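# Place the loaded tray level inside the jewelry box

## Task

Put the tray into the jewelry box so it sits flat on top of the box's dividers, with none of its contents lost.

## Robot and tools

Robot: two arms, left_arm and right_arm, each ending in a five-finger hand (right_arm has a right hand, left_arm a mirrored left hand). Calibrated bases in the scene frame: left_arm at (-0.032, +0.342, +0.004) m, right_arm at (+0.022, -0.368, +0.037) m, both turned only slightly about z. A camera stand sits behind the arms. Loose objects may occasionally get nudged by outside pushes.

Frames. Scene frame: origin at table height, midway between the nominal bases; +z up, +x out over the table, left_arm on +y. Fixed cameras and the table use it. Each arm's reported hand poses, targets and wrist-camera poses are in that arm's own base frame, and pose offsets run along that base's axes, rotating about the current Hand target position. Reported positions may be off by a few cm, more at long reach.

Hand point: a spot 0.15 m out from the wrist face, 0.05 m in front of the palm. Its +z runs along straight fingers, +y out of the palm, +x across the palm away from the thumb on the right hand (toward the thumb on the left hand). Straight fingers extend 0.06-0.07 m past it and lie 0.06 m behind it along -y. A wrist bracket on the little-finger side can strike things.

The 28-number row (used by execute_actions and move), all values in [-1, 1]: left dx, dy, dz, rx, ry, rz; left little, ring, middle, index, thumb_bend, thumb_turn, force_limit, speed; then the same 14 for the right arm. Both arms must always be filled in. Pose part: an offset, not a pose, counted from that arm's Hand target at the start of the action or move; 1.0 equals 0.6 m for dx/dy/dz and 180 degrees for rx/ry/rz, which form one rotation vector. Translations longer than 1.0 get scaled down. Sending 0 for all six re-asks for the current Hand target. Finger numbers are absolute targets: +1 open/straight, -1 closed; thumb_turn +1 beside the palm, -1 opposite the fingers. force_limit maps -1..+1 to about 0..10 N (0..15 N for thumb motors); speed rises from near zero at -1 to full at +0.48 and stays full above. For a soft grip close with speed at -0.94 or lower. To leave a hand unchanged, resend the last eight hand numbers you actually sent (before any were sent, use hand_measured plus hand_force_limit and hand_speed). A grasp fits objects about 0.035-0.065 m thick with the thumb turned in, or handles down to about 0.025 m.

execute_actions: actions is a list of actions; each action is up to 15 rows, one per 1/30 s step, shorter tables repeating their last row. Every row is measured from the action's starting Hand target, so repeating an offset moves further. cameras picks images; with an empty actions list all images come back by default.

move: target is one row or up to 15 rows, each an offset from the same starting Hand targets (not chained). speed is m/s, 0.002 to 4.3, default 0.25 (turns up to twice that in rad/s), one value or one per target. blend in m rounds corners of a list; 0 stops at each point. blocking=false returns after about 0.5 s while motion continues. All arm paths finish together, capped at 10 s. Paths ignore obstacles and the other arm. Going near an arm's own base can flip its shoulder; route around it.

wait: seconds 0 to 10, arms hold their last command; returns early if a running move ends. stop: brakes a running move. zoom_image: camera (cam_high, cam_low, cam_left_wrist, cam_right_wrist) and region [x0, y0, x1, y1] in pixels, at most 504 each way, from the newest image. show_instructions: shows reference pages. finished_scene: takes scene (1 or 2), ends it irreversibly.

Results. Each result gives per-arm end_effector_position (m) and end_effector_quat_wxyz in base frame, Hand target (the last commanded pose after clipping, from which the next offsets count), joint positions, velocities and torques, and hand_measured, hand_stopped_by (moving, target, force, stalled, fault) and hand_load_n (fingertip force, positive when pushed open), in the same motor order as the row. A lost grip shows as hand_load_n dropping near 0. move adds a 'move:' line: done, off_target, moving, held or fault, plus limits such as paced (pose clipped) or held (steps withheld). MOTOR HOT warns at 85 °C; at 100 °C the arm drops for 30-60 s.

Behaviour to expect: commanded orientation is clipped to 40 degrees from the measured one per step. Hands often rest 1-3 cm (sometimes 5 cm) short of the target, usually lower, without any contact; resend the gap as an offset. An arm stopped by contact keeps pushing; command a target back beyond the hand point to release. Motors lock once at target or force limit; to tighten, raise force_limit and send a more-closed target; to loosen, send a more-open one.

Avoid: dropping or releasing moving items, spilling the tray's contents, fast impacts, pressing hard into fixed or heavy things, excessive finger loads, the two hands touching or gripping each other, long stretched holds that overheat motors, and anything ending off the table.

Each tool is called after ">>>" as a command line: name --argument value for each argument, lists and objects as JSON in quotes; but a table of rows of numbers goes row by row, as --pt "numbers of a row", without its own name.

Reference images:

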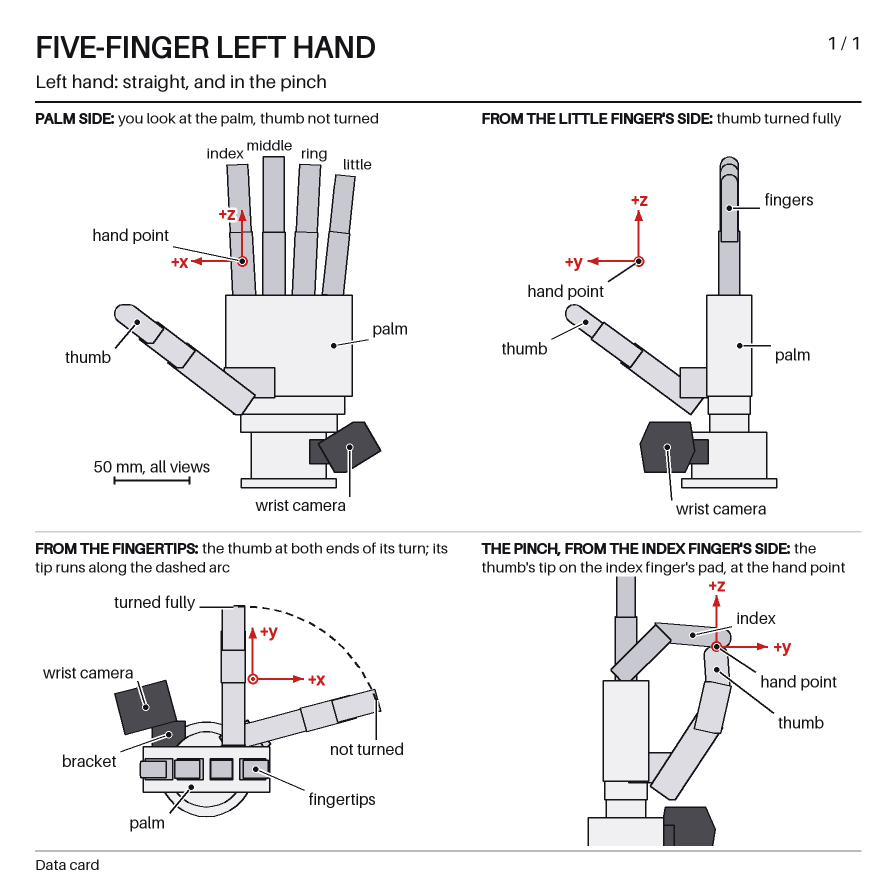

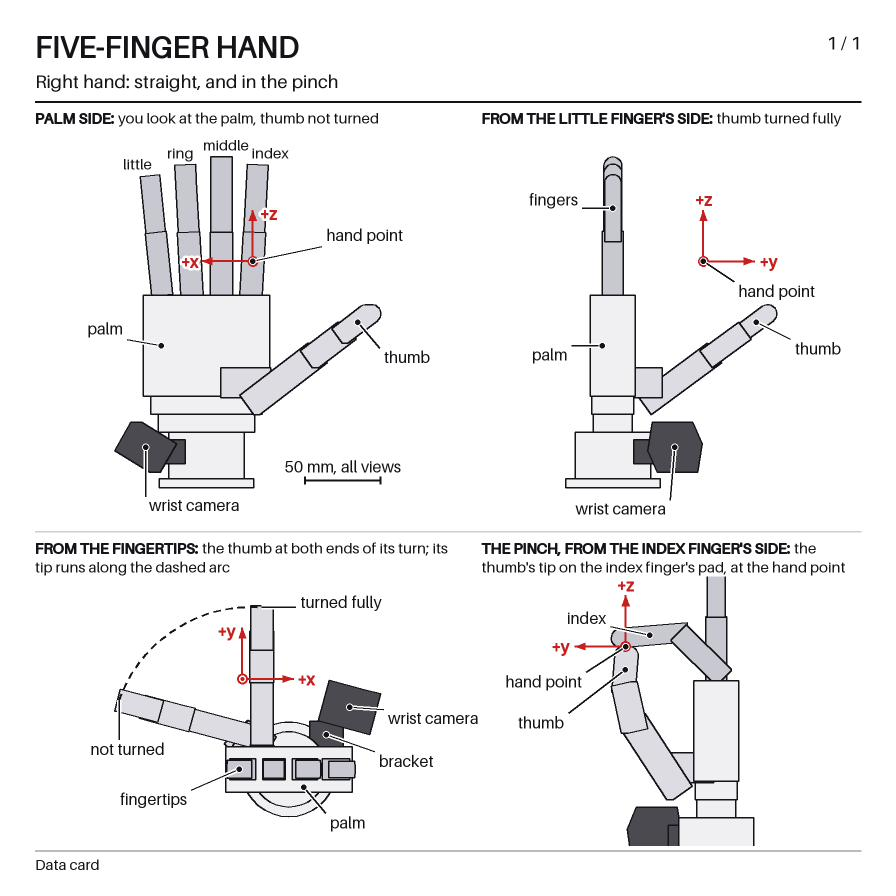

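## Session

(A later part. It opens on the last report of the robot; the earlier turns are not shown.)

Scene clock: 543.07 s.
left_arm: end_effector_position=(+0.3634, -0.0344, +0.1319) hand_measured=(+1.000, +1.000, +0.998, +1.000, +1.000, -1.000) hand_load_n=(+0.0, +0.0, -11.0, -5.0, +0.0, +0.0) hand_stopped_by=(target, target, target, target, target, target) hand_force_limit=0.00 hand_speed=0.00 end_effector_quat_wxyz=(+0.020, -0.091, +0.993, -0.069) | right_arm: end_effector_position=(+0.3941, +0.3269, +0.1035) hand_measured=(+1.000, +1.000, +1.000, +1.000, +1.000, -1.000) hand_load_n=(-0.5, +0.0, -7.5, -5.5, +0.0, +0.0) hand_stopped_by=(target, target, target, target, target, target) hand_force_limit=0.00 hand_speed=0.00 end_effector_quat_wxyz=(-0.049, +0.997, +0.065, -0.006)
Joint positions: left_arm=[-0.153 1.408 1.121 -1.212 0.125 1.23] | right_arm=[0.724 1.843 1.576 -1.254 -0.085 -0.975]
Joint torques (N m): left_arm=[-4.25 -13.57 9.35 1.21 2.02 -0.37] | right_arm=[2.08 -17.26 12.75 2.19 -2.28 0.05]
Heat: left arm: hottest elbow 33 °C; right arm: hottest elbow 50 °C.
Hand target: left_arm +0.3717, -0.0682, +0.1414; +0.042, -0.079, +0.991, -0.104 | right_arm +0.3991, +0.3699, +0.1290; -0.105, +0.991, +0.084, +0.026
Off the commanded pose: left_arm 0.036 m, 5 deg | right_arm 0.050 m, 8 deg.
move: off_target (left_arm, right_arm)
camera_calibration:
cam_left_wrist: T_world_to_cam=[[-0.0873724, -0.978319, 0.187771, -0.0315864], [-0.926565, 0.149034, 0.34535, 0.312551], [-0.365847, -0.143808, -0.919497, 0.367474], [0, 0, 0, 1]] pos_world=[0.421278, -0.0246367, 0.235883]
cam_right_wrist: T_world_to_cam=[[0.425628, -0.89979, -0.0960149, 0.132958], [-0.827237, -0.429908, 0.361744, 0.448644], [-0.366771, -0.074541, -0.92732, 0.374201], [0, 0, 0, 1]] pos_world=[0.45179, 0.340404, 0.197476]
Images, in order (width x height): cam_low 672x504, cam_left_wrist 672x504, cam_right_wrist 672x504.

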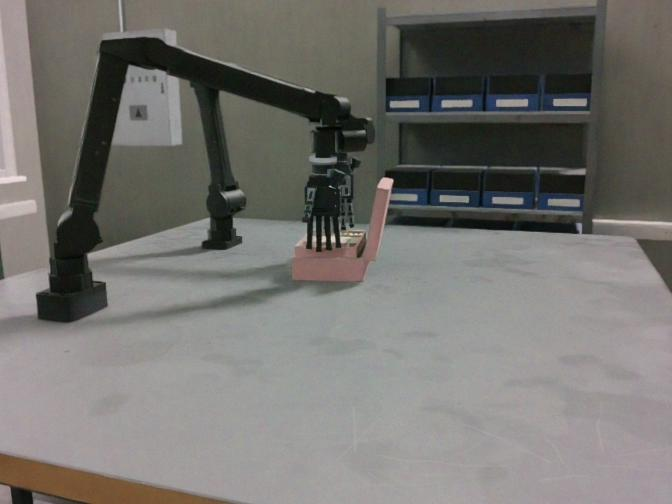

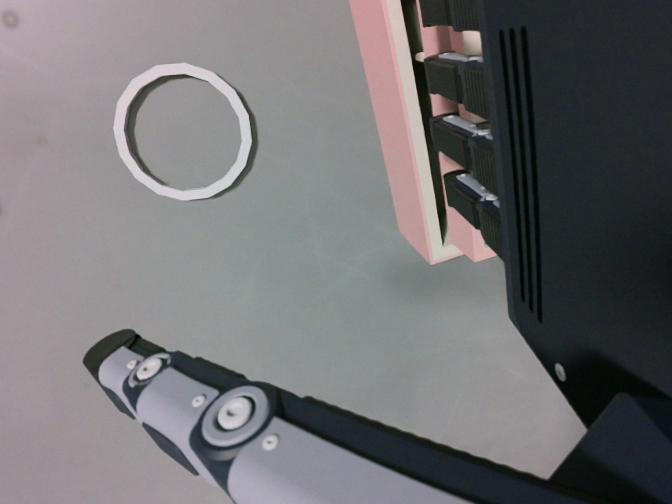

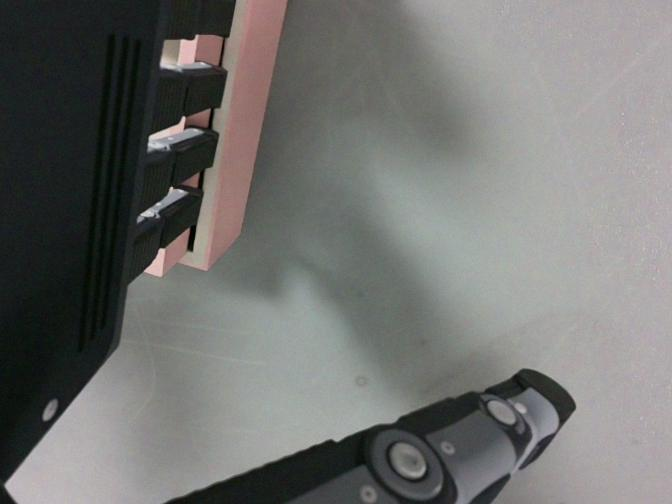

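>>> move --target '[0.018, 0.001, 0, 0, 0, 0, 1, 1, 1, 1, 1, -1, 0, 0, 0.013, 0.001, 0, 0, 0, 0, 1, 1, 1, 1, 1, -1, 0, 0]' --speed 0.03 --cameras '["cam_low", "cam_left_wrist", "cam_right_wrist"]'

>>> zoom_image --camera "cam_left_wrist" --region '[410, 180, 510, 280]'

>>> zoom_image --camera "cam_right_wrist" --region '[130, 200, 250, 300]'

>>> zoom_image --camera "cam_low" --region '[285, 230, 373, 290]'

Scene clock: 547.27 s.
left_arm: end_effector_position=(+0.3633, -0.0344, +0.1318) hand_measured=(+1.000, +1.000, +0.998, +1.000, +1.000, -1.000) hand_load_n=(+0.0, +0.0, -11.0, -4.5, +0.0, +0.0) hand_stopped_by=(target, target, target, target, target, target) hand_force_limit=0.00 hand_speed=0.00 end_effector_quat_wxyz=(+0.020, -0.091, +0.993, -0.069) | right_arm: end_effector_position=(+0.3948, +0.3264, +0.1034) hand_measured=(+1.000, +1.000, +1.000, +1.000, +1.000, -1.000) hand_load_n=(+0.0, +0.0, -7.0, -4.5, +0.0, +0.0) hand_stopped_by=(target, target, target, target, target, target) hand_force_limit=0.00 hand_speed=0.00 end_effector_quat_wxyz=(-0.051, +0.996, +0.067, -0.008)
Joint positions: left_arm=[-0.153 1.408 1.121 -1.212 0.125 1.23] | right_arm=[0.721 1.843 1.576 -1.254 -0.09 -0.981]
Joint torques (N m): left_arm=[-3.78 -11.4 11.7 1.18 2.03 -0.3] | right_arm=[1.73 -16.32 14.69 1.85 -2.09 0.01]
Motor temperatures (°C): left_arm=[22 29 33 20 32 21] | right_arm=[22 32 49 20 35 25]
Heat: left arm: hottest elbow 33 °C; right arm: hottest elbow 49 °C.
Hand target: left_arm +0.3825, -0.0677, +0.1413; +0.042, -0.079, +0.991, -0.104 | right_arm +0.4068, +0.3706, +0.1290; -0.105, +0.991, +0.084, +0.026
Off the commanded pose: left_arm 0.040 m, 5 deg | right_arm 0.052 m, 8 deg.
move: off_target (left_arm, right_arm)
camera_calibration:
cam_left_wrist: T_world_to_cam=[[-0.086981, -0.978352, 0.187779, -0.0317156], [-0.926478, 0.148724, 0.345717, 0.31249], [-0.36616, -0.143903, -0.919358, 0.367386], [0, 0, 0, 1]] pos_world=[0.421279, -0.024636, 0.235682]
cam_right_wrist: T_world_to_cam=[[0.428253, -0.897996, -0.101005, 0.131037], [-0.82475, -0.434087, 0.36243, 0.449269], [-0.369305, -0.0719078, -0.926522, 0.374382], [0, 0, 0, 1]] pos_world=[0.45268, 0.339614, 0.19728]
Images, in order (width x height): cam_low 672x504, cam_left_wrist 672x504, cam_right_wrist 672x504.

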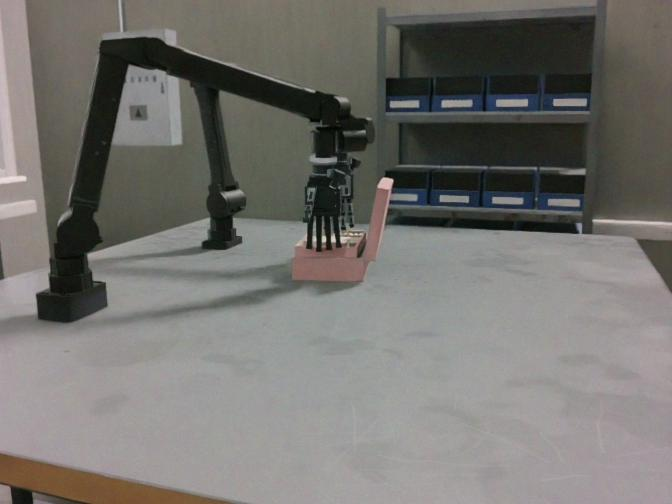

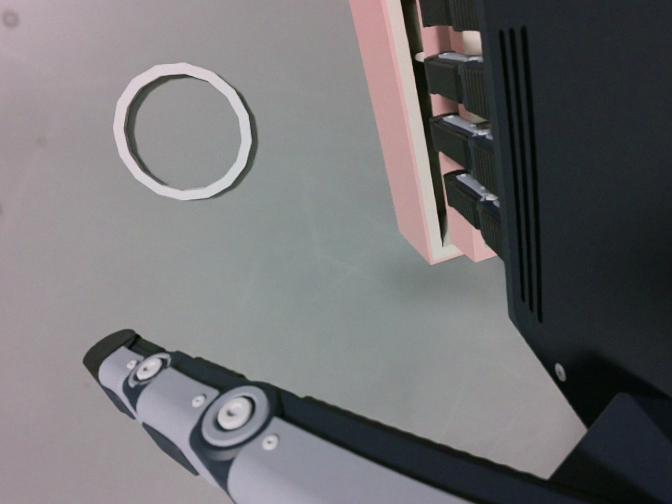

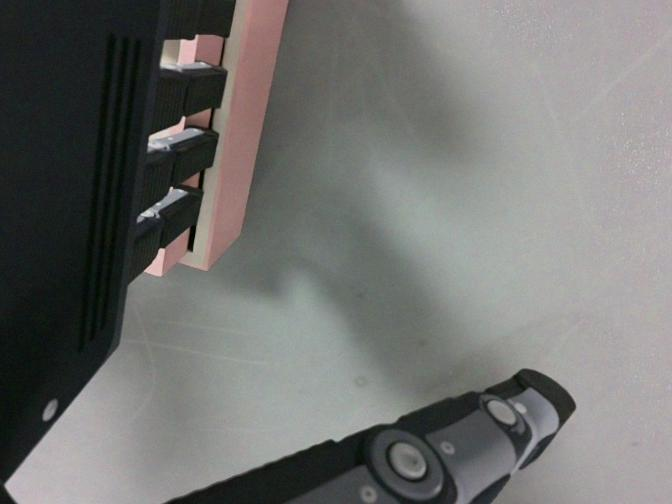

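Scaled by 5.040 from the camera's 672x504 image, which has a finer 960x720 frame.

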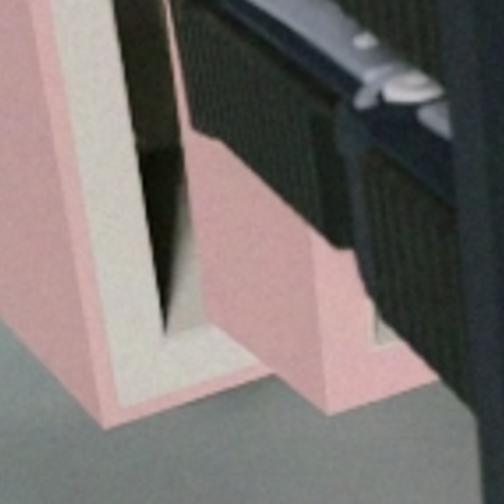

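Scaled by 4.200 from the camera's 672x504 image, which has a finer 960x720 frame.

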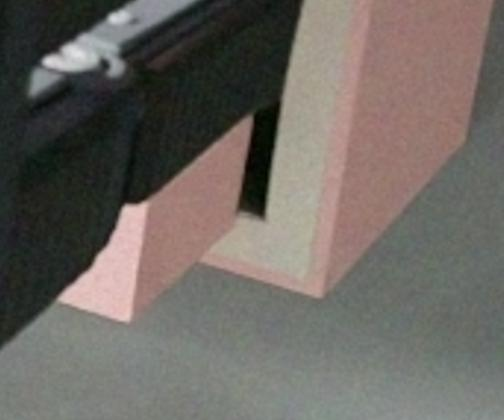

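Scaled by 5.727 from the camera's 672x504 image, which has a finer 960x720 frame.

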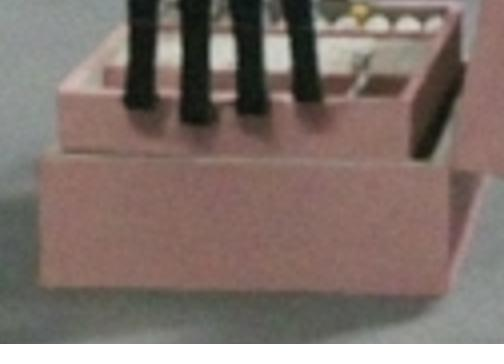

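>>> move --pt "0.010 0.007 0.003 0 0 0 1 1 1 1 1 -1 0 0 0.010 0.007 0.003 0 0 0 1 1 1 1 1 -1 0 0" --pt "0.010 0.0 0.003 0 0 0 1 1 1 1 1 -1 0 0 0.010 0.0 0.003 0 0 0 1 1 1 1 1 -1 0 0" --speed 0.03 --cameras '["cam_low", "cam_left_wrist", "cam_right_wrist"]'

>>> zoom_image --camera "cam_left_wrist" --region '[410, 180, 510, 280]'

>>> zoom_image --camera "cam_right_wrist" --region '[130, 200, 250, 300]'

>>> zoom_image --camera "cam_low" --region '[285, 230, 373, 290]'

Scene clock: 550.23 s.
left_arm: end_effector_position=(+0.3633, -0.0344, +0.1271) hand_measured=(+1.000, +1.000, +0.998, +1.000, +1.000, -1.000) hand_load_n=(+0.0, +0.0, -11.0, -4.5, +0.0, +0.0) hand_stopped_by=(target, target, target, target, target, target) hand_force_limit=0.00 hand_speed=0.00 end_effector_quat_wxyz=(+0.013, -0.092, +0.993, -0.067) | right_arm: end_effector_position=(+0.3953, +0.3260, +0.1033) hand_measured=(+1.000, +1.000, +1.000, +1.000, +1.000, -1.000) hand_load_n=(+0.0, +0.0, -7.0, -3.5, -0.5, +0.0) hand_stopped_by=(target, target, target, target, target, target) hand_force_limit=0.00 hand_speed=0.00 end_effector_quat_wxyz=(-0.053, +0.996, +0.068, -0.009)
Joint positions: left_arm=[-0.153 1.422 1.121 -1.212 0.125 1.23] | right_arm=[0.719 1.843 1.576 -1.254 -0.096 -0.985]
Joint torques (N m): left_arm=[-3.49 -11.69 13.3 0.95 2.05 -0.27] | right_arm=[1.32 -15.74 16.36 1.58 -1.9 0.03]
Heat: left arm: hottest elbow 33 °C; right arm: hottest elbow 49 °C.
Hand target: left_arm +0.3885, -0.0676, +0.1431; +0.042, -0.079, +0.991, -0.104 | right_arm +0.4127, +0.3706, +0.1308; -0.105, +0.991, +0.084, +0.026
Off the commanded pose: left_arm 0.045 m, 6 deg | right_arm 0.055 m, 7 deg.
move: off_target (left_arm, right_arm)
camera_calibration:
cam_left_wrist: T_world_to_cam=[[-0.0843612, -0.978757, 0.186865, -0.0317775], [-0.921708, 0.147904, 0.35858, 0.310753], [-0.3786, -0.141985, -0.914605, 0.367091], [0, 0, 0, 1]] pos_world=[0.422723, -0.0249427, 0.230252]
cam_right_wrist: T_world_to_cam=[[0.429553, -0.896798, -0.106006, 0.130185], [-0.82284, -0.437059, 0.363198, 0.449643], [-0.372046, -0.0687872, -0.925662, 0.374429], [0, 0, 0, 1]] pos_world=[0.453368, 0.339026, 0.197085]
Images, in order (width x height): cam_low 672x504, cam_left_wrist 672x504, cam_right_wrist 672x504.

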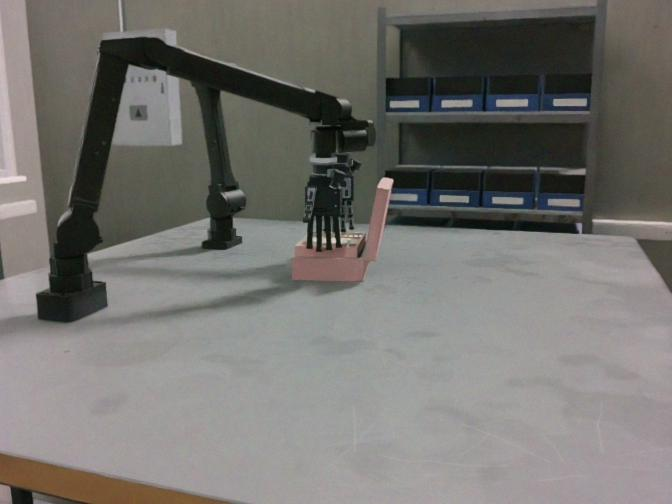

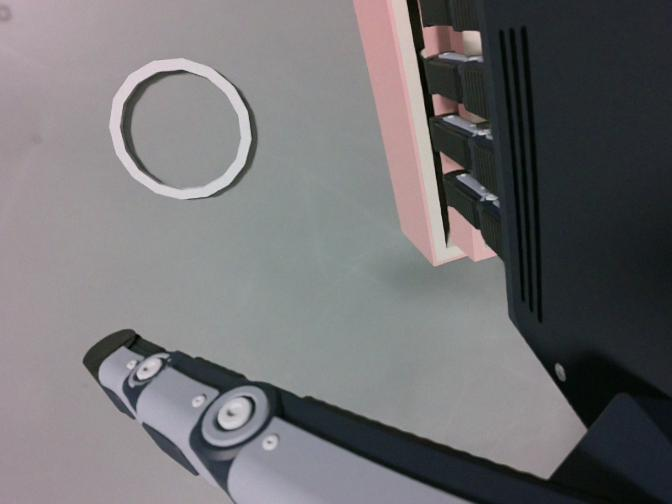

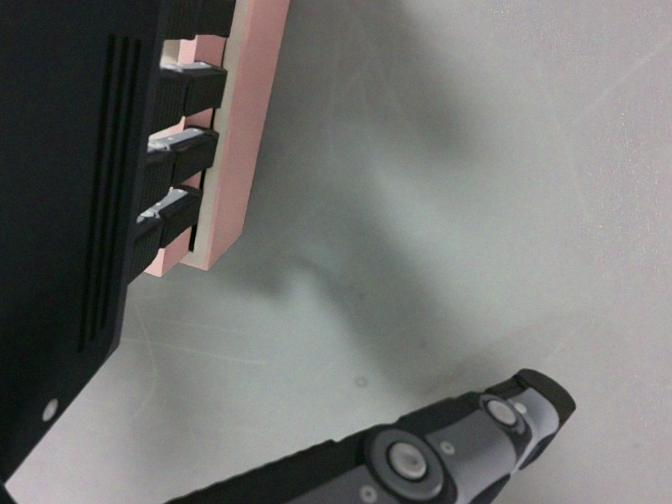

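Scaled by 5.040 from the camera's 672x504 image, which has a finer 960x720 frame.

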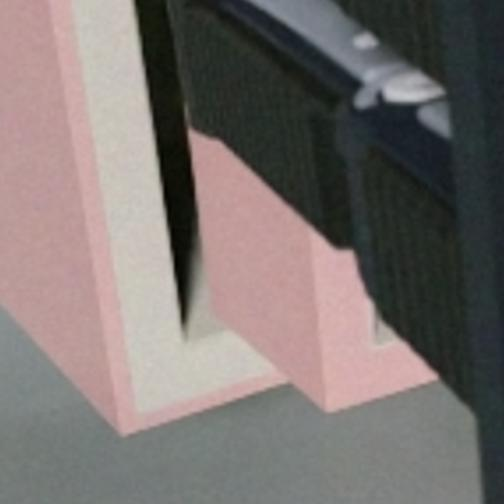

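Scaled by 4.200 from the camera's 672x504 image, which has a finer 960x720 frame.

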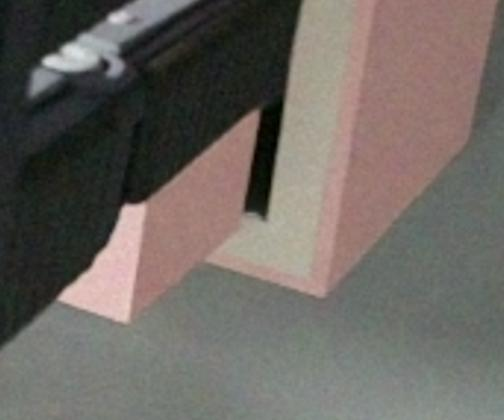

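Scaled by 5.727 from the camera's 672x504 image, which has a finer 960x720 frame.

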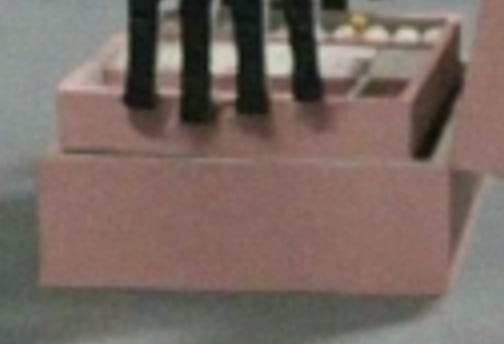

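>>> move --target '[0.013, 0.0, 0, 0, 0, 0, 1, 1, 1, 1, 1, -1, 0, 0, 0.010, 0.0, 0, 0, 0, 0, 1, 1, 1, 1, 1, -1, 0, 0]' --speed 0.03 --cameras '["cam_low", "cam_left_wrist", "cam_right_wrist"]'

>>> zoom_image --camera "cam_left_wrist" --region '[410, 180, 510, 280]'

>>> zoom_image --camera "cam_right_wrist" --region '[130, 200, 250, 300]'

>>> zoom_image --camera "cam_low" --region '[285, 230, 373, 290]'

Scene clock: 553.57 s.
left_arm: end_effector_position=(+0.3650, -0.0364, +0.1215) hand_measured=(+1.000, +1.000, +0.998, +1.000, +1.000, -1.000) hand_load_n=(+0.0, +0.0, -12.0, -0.5, +0.0, +0.0) hand_stopped_by=(target, target, target, target, target, target) hand_force_limit=0.00 hand_speed=0.00 end_effector_quat_wxyz=(+0.004, -0.092, +0.993, -0.070) | right_arm: end_effector_position=(+0.4020, +0.3242, +0.1065) hand_measured=(+1.000, +1.000, +1.000, +1.000, +1.000, -1.000) hand_load_n=(+0.0, -0.5, -5.5, -6.0, +0.0, +0.0) hand_stopped_by=(target, target, target, target, target, target) hand_force_limit=0.00 hand_speed=0.00 end_effector_quat_wxyz=(-0.058, +0.996, +0.068, -0.005)
Joint positions: left_arm=[-0.153 1.443 1.126 -1.212 0.133 1.229] | right_arm=[0.708 1.843 1.586 -1.254 -0.099 -0.997]
Joint torques (N m): left_arm=[-3.19 -12.16 14.52 0.88 1.79 -0.23] | right_arm=[1.79 -14.74 16.99 1.33 -1.81 0.05]
Heat: left arm: hottest elbow 34 °C; right arm: hottest elbow 49 °C.
Hand target: left_arm +0.3964, -0.0677, +0.1432; +0.042, -0.079, +0.991, -0.104 | right_arm +0.4188, +0.3706, +0.1308; -0.105, +0.991, +0.084, +0.026
Off the commanded pose: left_arm 0.049 m, 6 deg | right_arm 0.055 m, 7 deg.
move: off_target (left_arm, right_arm)
camera_calibration:
cam_left_wrist: T_world_to_cam=[[-0.0812951, -0.977616, 0.194059, -0.0343705], [-0.915541, 0.1502, 0.373128, 0.310637], [-0.393924, -0.147335, -0.907258, 0.366748], [0, 0, 0, 1]] pos_world=[0.426078, -0.0262239, 0.223498]
cam_right_wrist: T_world_to_cam=[[0.431042, -0.895452, -0.111213, 0.12545], [-0.824931, -0.441007, 0.353557, 0.456443], [-0.365639, -0.060655, -0.928778, 0.374786], [0, 0, 0, 1]] pos_world=[0.459496, 0.336361, 0.200666]
Images, in order (width x height): cam_low 672x504, cam_left_wrist 672x504, cam_right_wrist 672x504.

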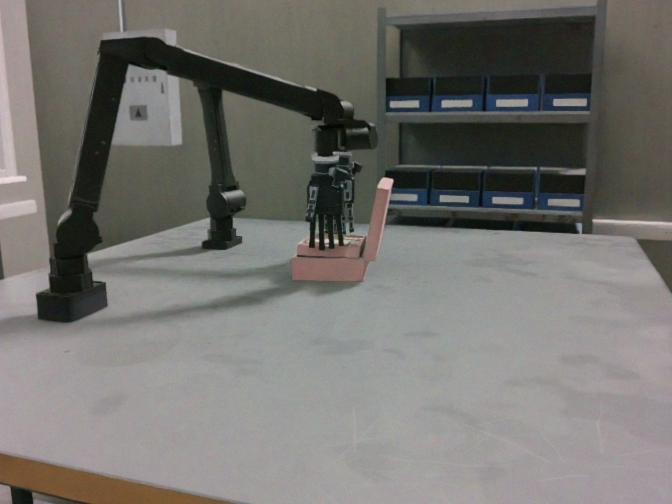

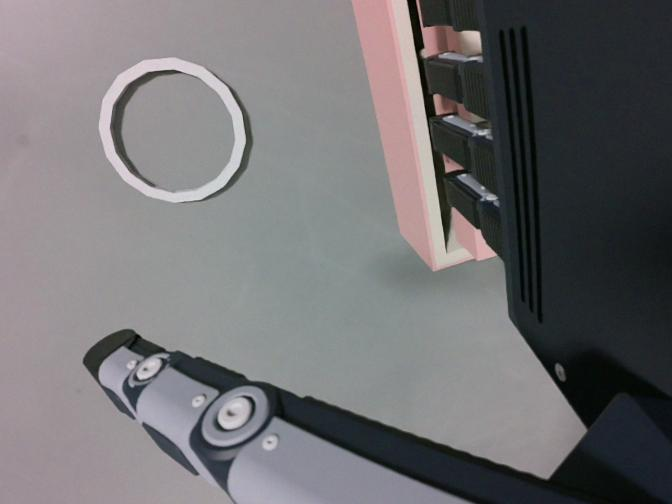

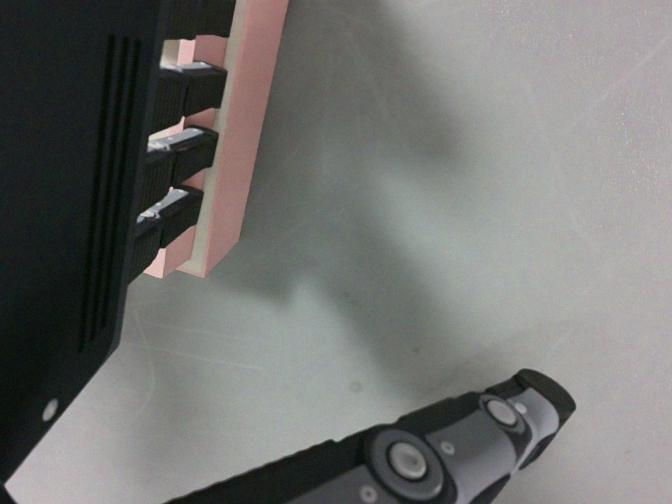

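Scaled by 5.040 from the camera's 672x504 image, which has a finer 960x720 frame.

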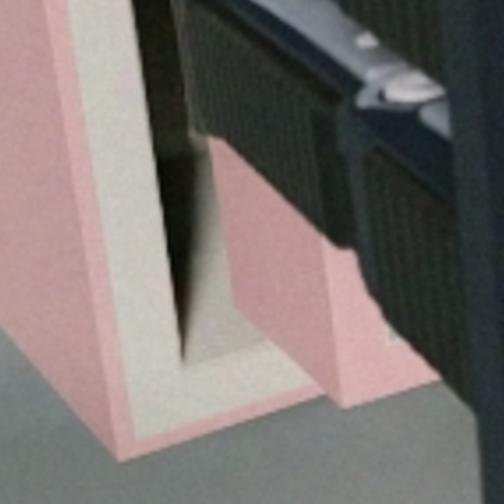

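Scaled by 4.200 from the camera's 672x504 image, which has a finer 960x720 frame.

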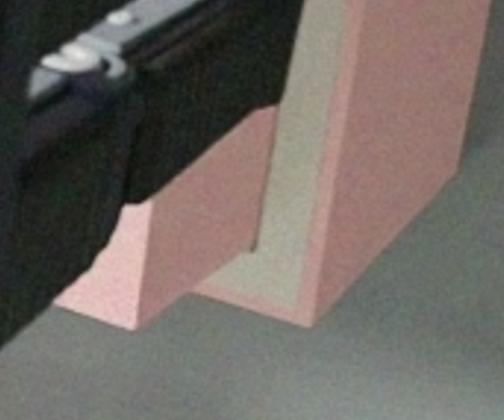

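Scaled by 5.727 from the camera's 672x504 image, which has a finer 960x720 frame.

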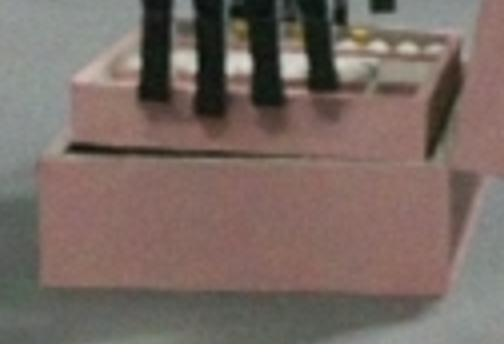

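>>> move --target '[0.0, 0.009, 0, 0, 0, 0, 1, 1, 1, 1, 1, -1, 0, 0, -0.003, 0.012, -0.01, 0, 0, 0, 1, 1, 1, 1, 1, -1, 0, 0]' --speed 0.03 --cameras '["cam_low", "cam_left_wrist", "cam_right_wrist"]'

>>> zoom_image --camera "cam_left_wrist" --region '[410, 180, 510, 280]'

>>> zoom_image --camera "cam_right_wrist" --region '[130, 200, 250, 300]'

>>> zoom_image --camera "cam_low" --region '[285, 230, 373, 290]'

Scene clock: 557.87 s.
left_arm: end_effector_position=(+0.3650, -0.0364, +0.1215) hand_measured=(+1.000, +1.000, +0.998, +1.000, +1.000, -1.000) hand_load_n=(+0.0, +0.0, -12.0, -0.5, +0.0, +0.0) hand_stopped_by=(target, target, target, target, target, target) hand_force_limit=0.00 hand_speed=0.00 end_effector_quat_wxyz=(+0.004, -0.092, +0.993, -0.070) | right_arm: end_effector_position=(+0.4020, +0.3242, +0.1053) hand_measured=(+1.000, +1.000, +1.000, +1.000, +1.000, -1.000) hand_load_n=(+0.0, +0.0, -5.0, -6.0, +0.0, +0.0) hand_stopped_by=(target, target, target, target, target, target) hand_force_limit=0.00 hand_speed=0.00 end_effector_quat_wxyz=(-0.057, +0.996, +0.068, -0.006)
Joint positions: left_arm=[-0.153 1.443 1.126 -1.212 0.133 1.229] | right_arm=[0.708 1.845 1.586 -1.254 -0.099 -0.997]
Joint torques (N m): left_arm=[-2.2 -12.34 14.38 0.83 1.8 -0.11] | right_arm=[2.37 -13.98 17.17 1.88 -1.78 0.18]
Heat: left arm: hottest elbow 35 °C; right arm: hottest elbow 50 °C.
Hand target: left_arm +0.3964, -0.0623, +0.1432; +0.042, -0.079, +0.991, -0.104 | right_arm +0.4170, +0.3778, +0.1248; -0.105, +0.991, +0.084, +0.026
Off the commanded pose: left_arm 0.046 m, 6 deg | right_arm 0.059 m, 7 deg.
move: off_target (left_arm, right_arm)
camera_calibration:
cam_left_wrist: T_world_to_cam=[[-0.0812951, -0.977616, 0.194059, -0.0343705], [-0.915541, 0.1502, 0.373128, 0.310637], [-0.393924, -0.147335, -0.907258, 0.366748], [0, 0, 0, 1]] pos_world=[0.426078, -0.0262239, 0.223498]
cam_right_wrist: T_world_to_cam=[[0.431172, -0.895472, -0.110545, 0.125263], [-0.824158, -0.440743, 0.355682, 0.45616], [-0.367225, -0.0622536, -0.928046, 0.374842], [0, 0, 0, 1]] pos_world=[0.459589, 0.336554, 0.199471]
Images, in order (width x height): cam_low 672x504, cam_left_wrist 672x504, cam_right_wrist 672x504.

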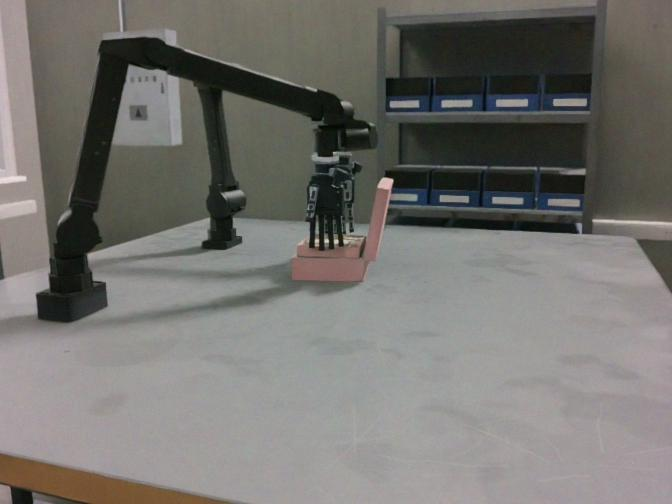

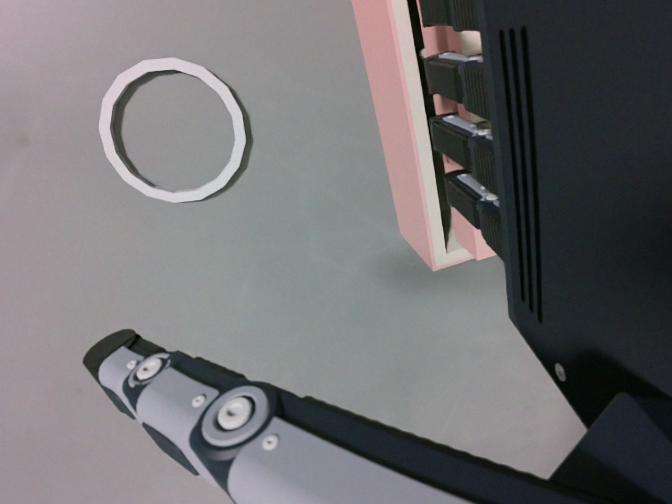

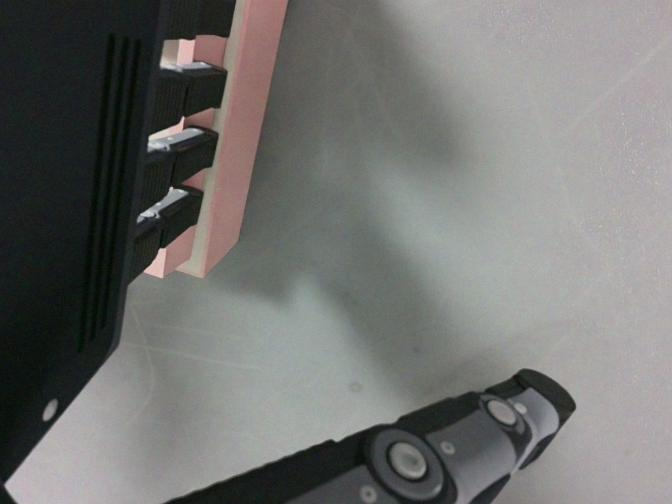

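Scaled by 5.040 from the camera's 672x504 image, which has a finer 960x720 frame.

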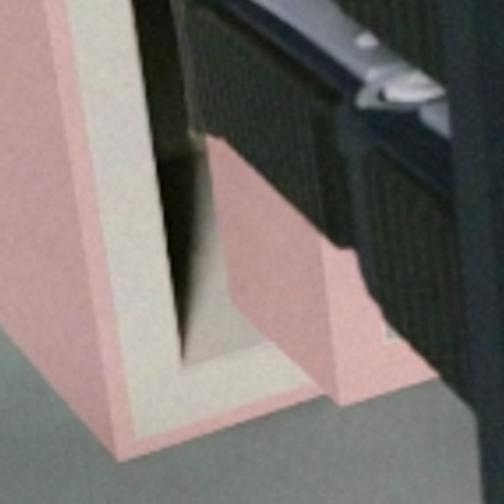

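Scaled by 4.200 from the camera's 672x504 image, which has a finer 960x720 frame.

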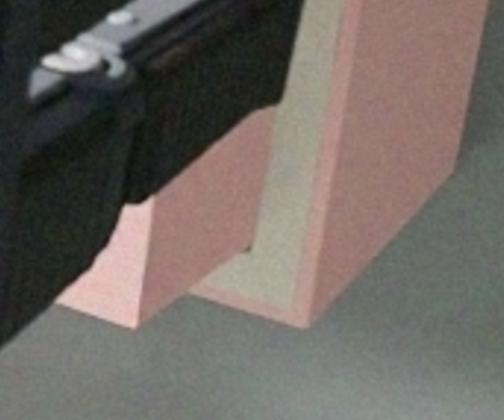

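Scaled by 5.727 from the camera's 672x504 image, which has a finer 960x720 frame.

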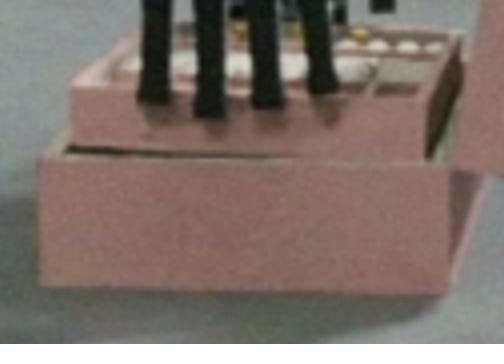

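>>> move --target '[-0.002, 0.009, -0.002, 0, 0, 0, 1, 1, 1, 1, 1, -1, 0, 0, -0.003, 0.010, -0.004, 0, 0, 0, 1, 1, 1, 1, 1, -1, 0, 0]' --speed 0.03 --cameras '["cam_low", "cam_left_wrist", "cam_right_wrist"]'

>>> zoom_image --camera "cam_left_wrist" --region '[410, 180, 510, 280]'

>>> zoom_image --camera "cam_right_wrist" --region '[130, 200, 250, 300]'

>>> zoom_image --camera "cam_low" --region '[285, 230, 373, 290]'

Scene clock: 560.13 s.
left_arm: end_effector_position=(+0.3653, -0.0348, +0.1214) hand_measured=(+1.000, +1.000, +0.998, +1.000, +1.000, -1.000) hand_load_n=(+0.0, +0.0, -11.5, -0.5, +0.0, +0.0) hand_stopped_by=(target, target, target, target, target, target) hand_force_limit=0.00 hand_speed=0.00 end_effector_quat_wxyz=(+0.004, -0.093, +0.993, -0.071) | right_arm: end_effector_position=(+0.4031, +0.3254, +0.1005) hand_measured=(+1.000, +1.000, +1.000, +1.000, +1.000, -1.000) hand_load_n=(+0.0, +0.0, -4.0, -6.0, -0.5, +0.0) hand_stopped_by=(target, target, target, target, target, target) hand_force_limit=0.00 hand_speed=0.00 end_effector_quat_wxyz=(-0.055, +0.996, +0.068, -0.009)
Joint positions: left_arm=[-0.148 1.443 1.126 -1.212 0.136 1.233] | right_arm=[0.708 1.858 1.591 -1.254 -0.099 -0.997]
Joint torques (N m): left_arm=[-1.67 -12.63 13.76 0.88 1.74 -0.04] | right_arm=[3.14 -15.33 16.8 1.94 -1.78 0.3]
Heat: left arm: hottest elbow 36 °C; right arm: hottest elbow 50 °C.
Hand target: left_arm +0.3952, -0.0568, +0.1420; +0.042, -0.079, +0.991, -0.104 | right_arm +0.4153, +0.3836, +0.1223; -0.105, +0.991, +0.084, +0.026
Off the commanded pose: left_arm 0.042 m, 6 deg | right_arm 0.064 m, 7 deg.
move: off_target (left_arm, right_arm)
camera_calibration:
cam_left_wrist: T_world_to_cam=[[-0.0802317, -0.97722, 0.196479, -0.0334622], [-0.915765, 0.150104, 0.372617, 0.310831], [-0.393621, -0.150033, -0.906947, 0.366879], [0, 0, 0, 1]] pos_world=[0.426375, -0.0243131, 0.223493]
cam_right_wrist: T_world_to_cam=[[0.430815, -0.895888, -0.108549, 0.125377], [-0.821811, -0.439173, 0.362978, 0.45713], [-0.37286, -0.0671699, -0.925453, 0.374416], [0, 0, 0, 1]] pos_world=[0.461265, 0.338232, 0.194186]
Images, in order (width x height): cam_low 672x504, cam_left_wrist 672x504, cam_right_wrist 672x504.

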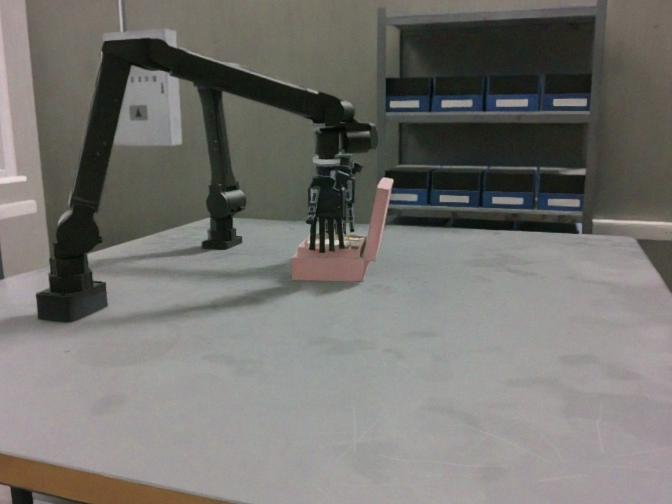

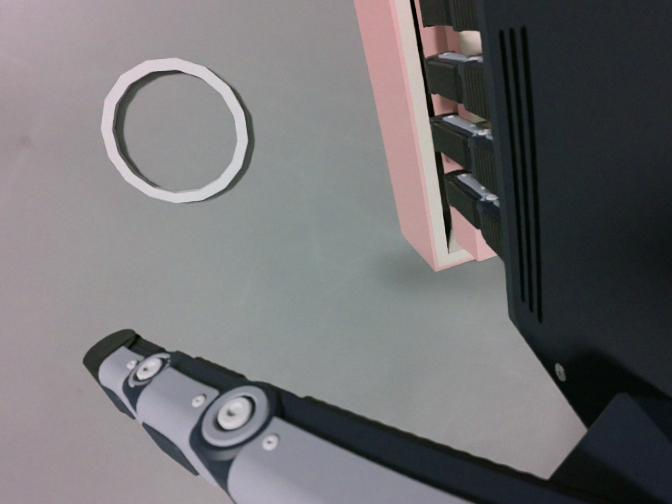

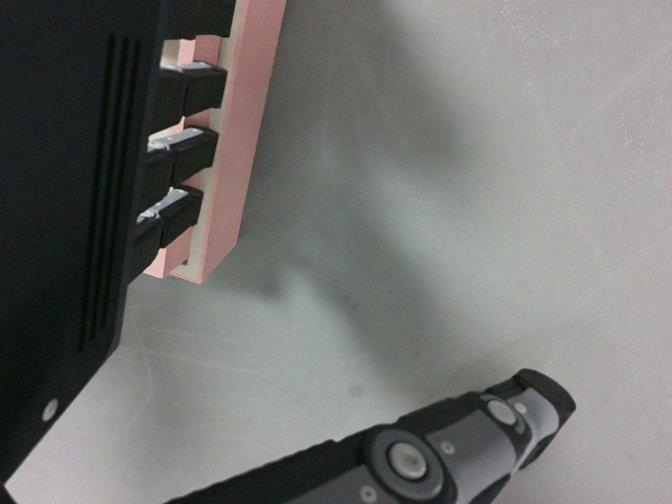

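Scaled by 5.040 from the camera's 672x504 image, which has a finer 960x720 frame.

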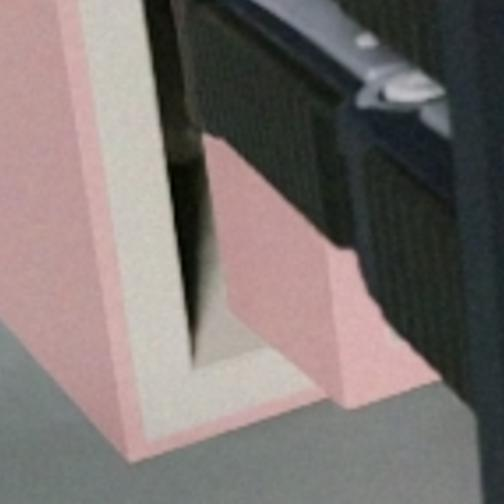

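Scaled by 4.200 from the camera's 672x504 image, which has a finer 960x720 frame.

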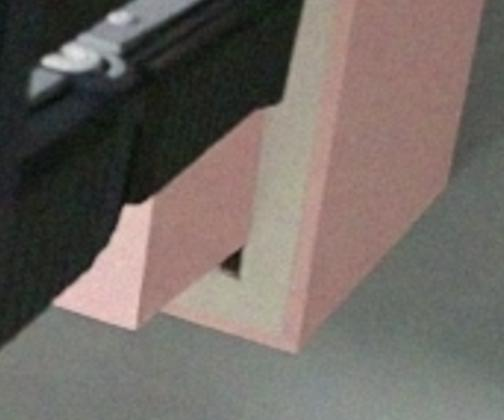

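Scaled by 5.727 from the camera's 672x504 image, which has a finer 960x720 frame.

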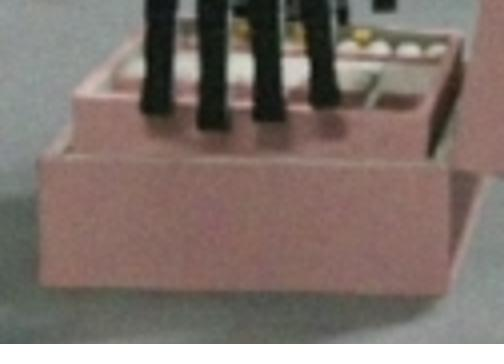

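>>> move --target '[-0.002, 0.002, -0.014, 0, 0, 0, 1, 1, 1, 1, 1, -1, 0, 0, -0.004, 0.002, -0.014, 0, 0, 0, 1, 1, 1, 1, 1, -1, 0, 0]' --speed 0.03 --cameras '["cam_low", "cam_left_wrist", "cam_right_wrist"]'

>>> zoom_image --camera "cam_left_wrist" --region '[410, 180, 510, 280]'

>>> zoom_image --camera "cam_right_wrist" --region '[130, 200, 250, 300]'

>>> zoom_image --camera "cam_low" --region '[285, 230, 373, 290]'

Scene clock: 564.83 s.
left_arm: end_effector_position=(+0.3689, -0.0336, +0.1209) hand_measured=(+1.000, +1.000, +0.998, +1.000, +1.000, -1.000) hand_load_n=(+0.0, +0.0, -11.0, -1.5, +0.5, +0.0) hand_stopped_by=(target, target, target, target, target, target) hand_force_limit=0.00 hand_speed=0.00 end_effector_quat_wxyz=(+0.010, -0.092, +0.993, -0.072) | right_arm: end_effector_position=(+0.4047, +0.3267, +0.0998) hand_measured=(+1.000, +1.000, +1.000, +1.000, +1.000, -1.000) hand_load_n=(+0.0, +0.0, -6.0, -6.0, +0.0, +0.0) hand_stopped_by=(target, target, target, target, target, target) hand_force_limit=0.00 hand_speed=0.00 end_effector_quat_wxyz=(-0.056, +0.996, +0.069, -0.006)
Joint positions: left_arm=[-0.144 1.443 1.126 -1.2 0.136 1.239] | right_arm=[0.708 1.859 1.591 -1.246 -0.098 -0.997]
Joint torques (N m): left_arm=[-1.85 -12.28 12.12 1.26 1.74 -0.06] | right_arm=[3.72 -15.44 15.32 2.39 -1.81 0.33]
Heat: left arm: hottest elbow 37 °C; right arm: hottest elbow 51 °C.
Hand target: left_arm +0.3940, -0.0556, +0.1336; +0.042, -0.079, +0.991, -0.104 | right_arm +0.4128, +0.3850, +0.1140; -0.105, +0.991, +0.084, +0.026
Off the commanded pose: left_arm 0.036 m, 5 deg | right_arm 0.060 m, 7 deg.
move: off_target (left_arm, right_arm)
camera_calibration:
cam_left_wrist: T_world_to_cam=[[-0.0836954, -0.976743, 0.197402, -0.0307539], [-0.920025, 0.151844, 0.361243, 0.317127], [-0.382816, -0.151381, -0.911337, 0.364529], [0, 0, 0, 1]] pos_world=[0.428738, -0.0230097, 0.22372]
cam_right_wrist: T_world_to_cam=[[0.431796, -0.895339, -0.109185, 0.125294], [-0.823818, -0.44077, 0.356434, 0.461269], [-0.367255, -0.0639585, -0.927919, 0.371373], [0, 0, 0, 1]] pos_world=[0.462289, 0.339246, 0.193872]
Images, in order (width x height): cam_low 672x504, cam_left_wrist 672x504, cam_right_wrist 672x504.

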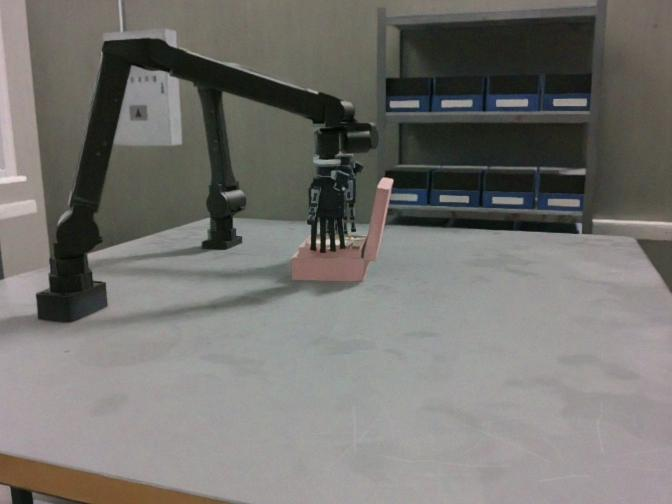

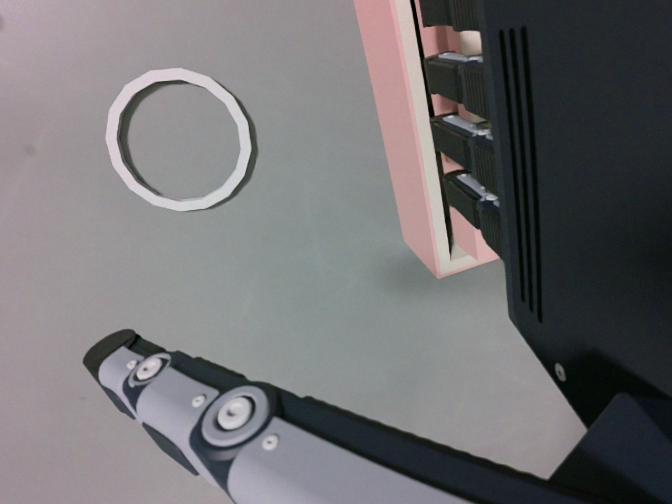

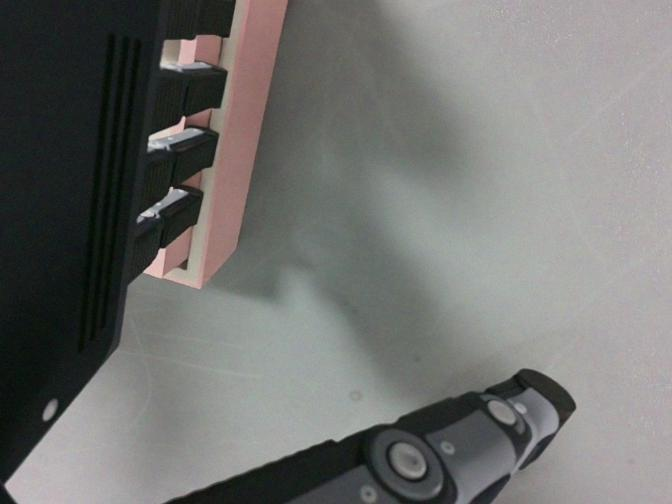

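Scaled by 5.040 from the camera's 672x504 image, which has a finer 960x720 frame.

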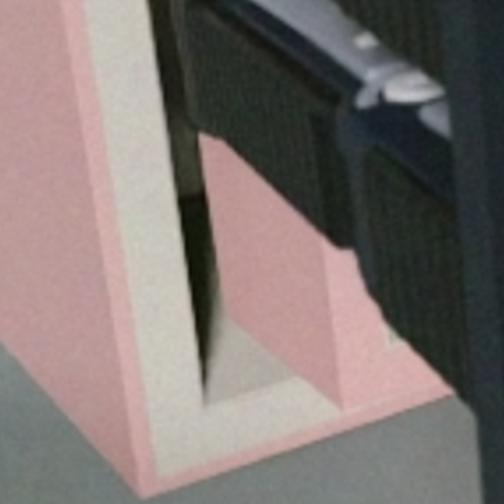

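Scaled by 4.200 from the camera's 672x504 image, which has a finer 960x720 frame.

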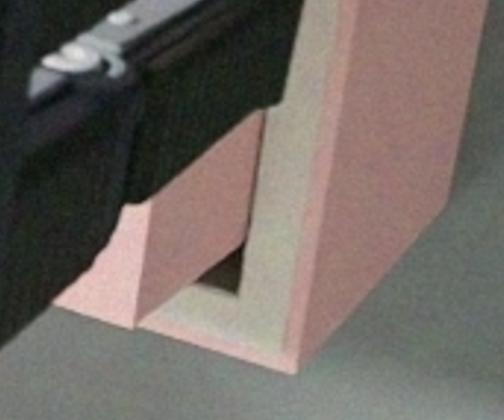

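Scaled by 5.727 from the camera's 672x504 image, which has a finer 960x720 frame.

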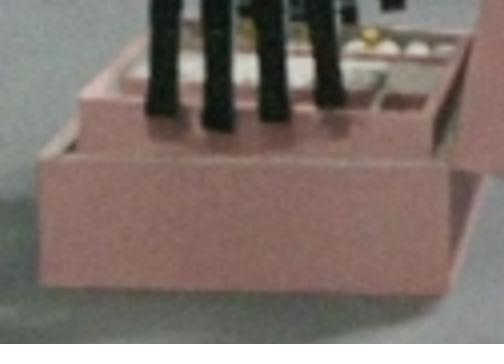

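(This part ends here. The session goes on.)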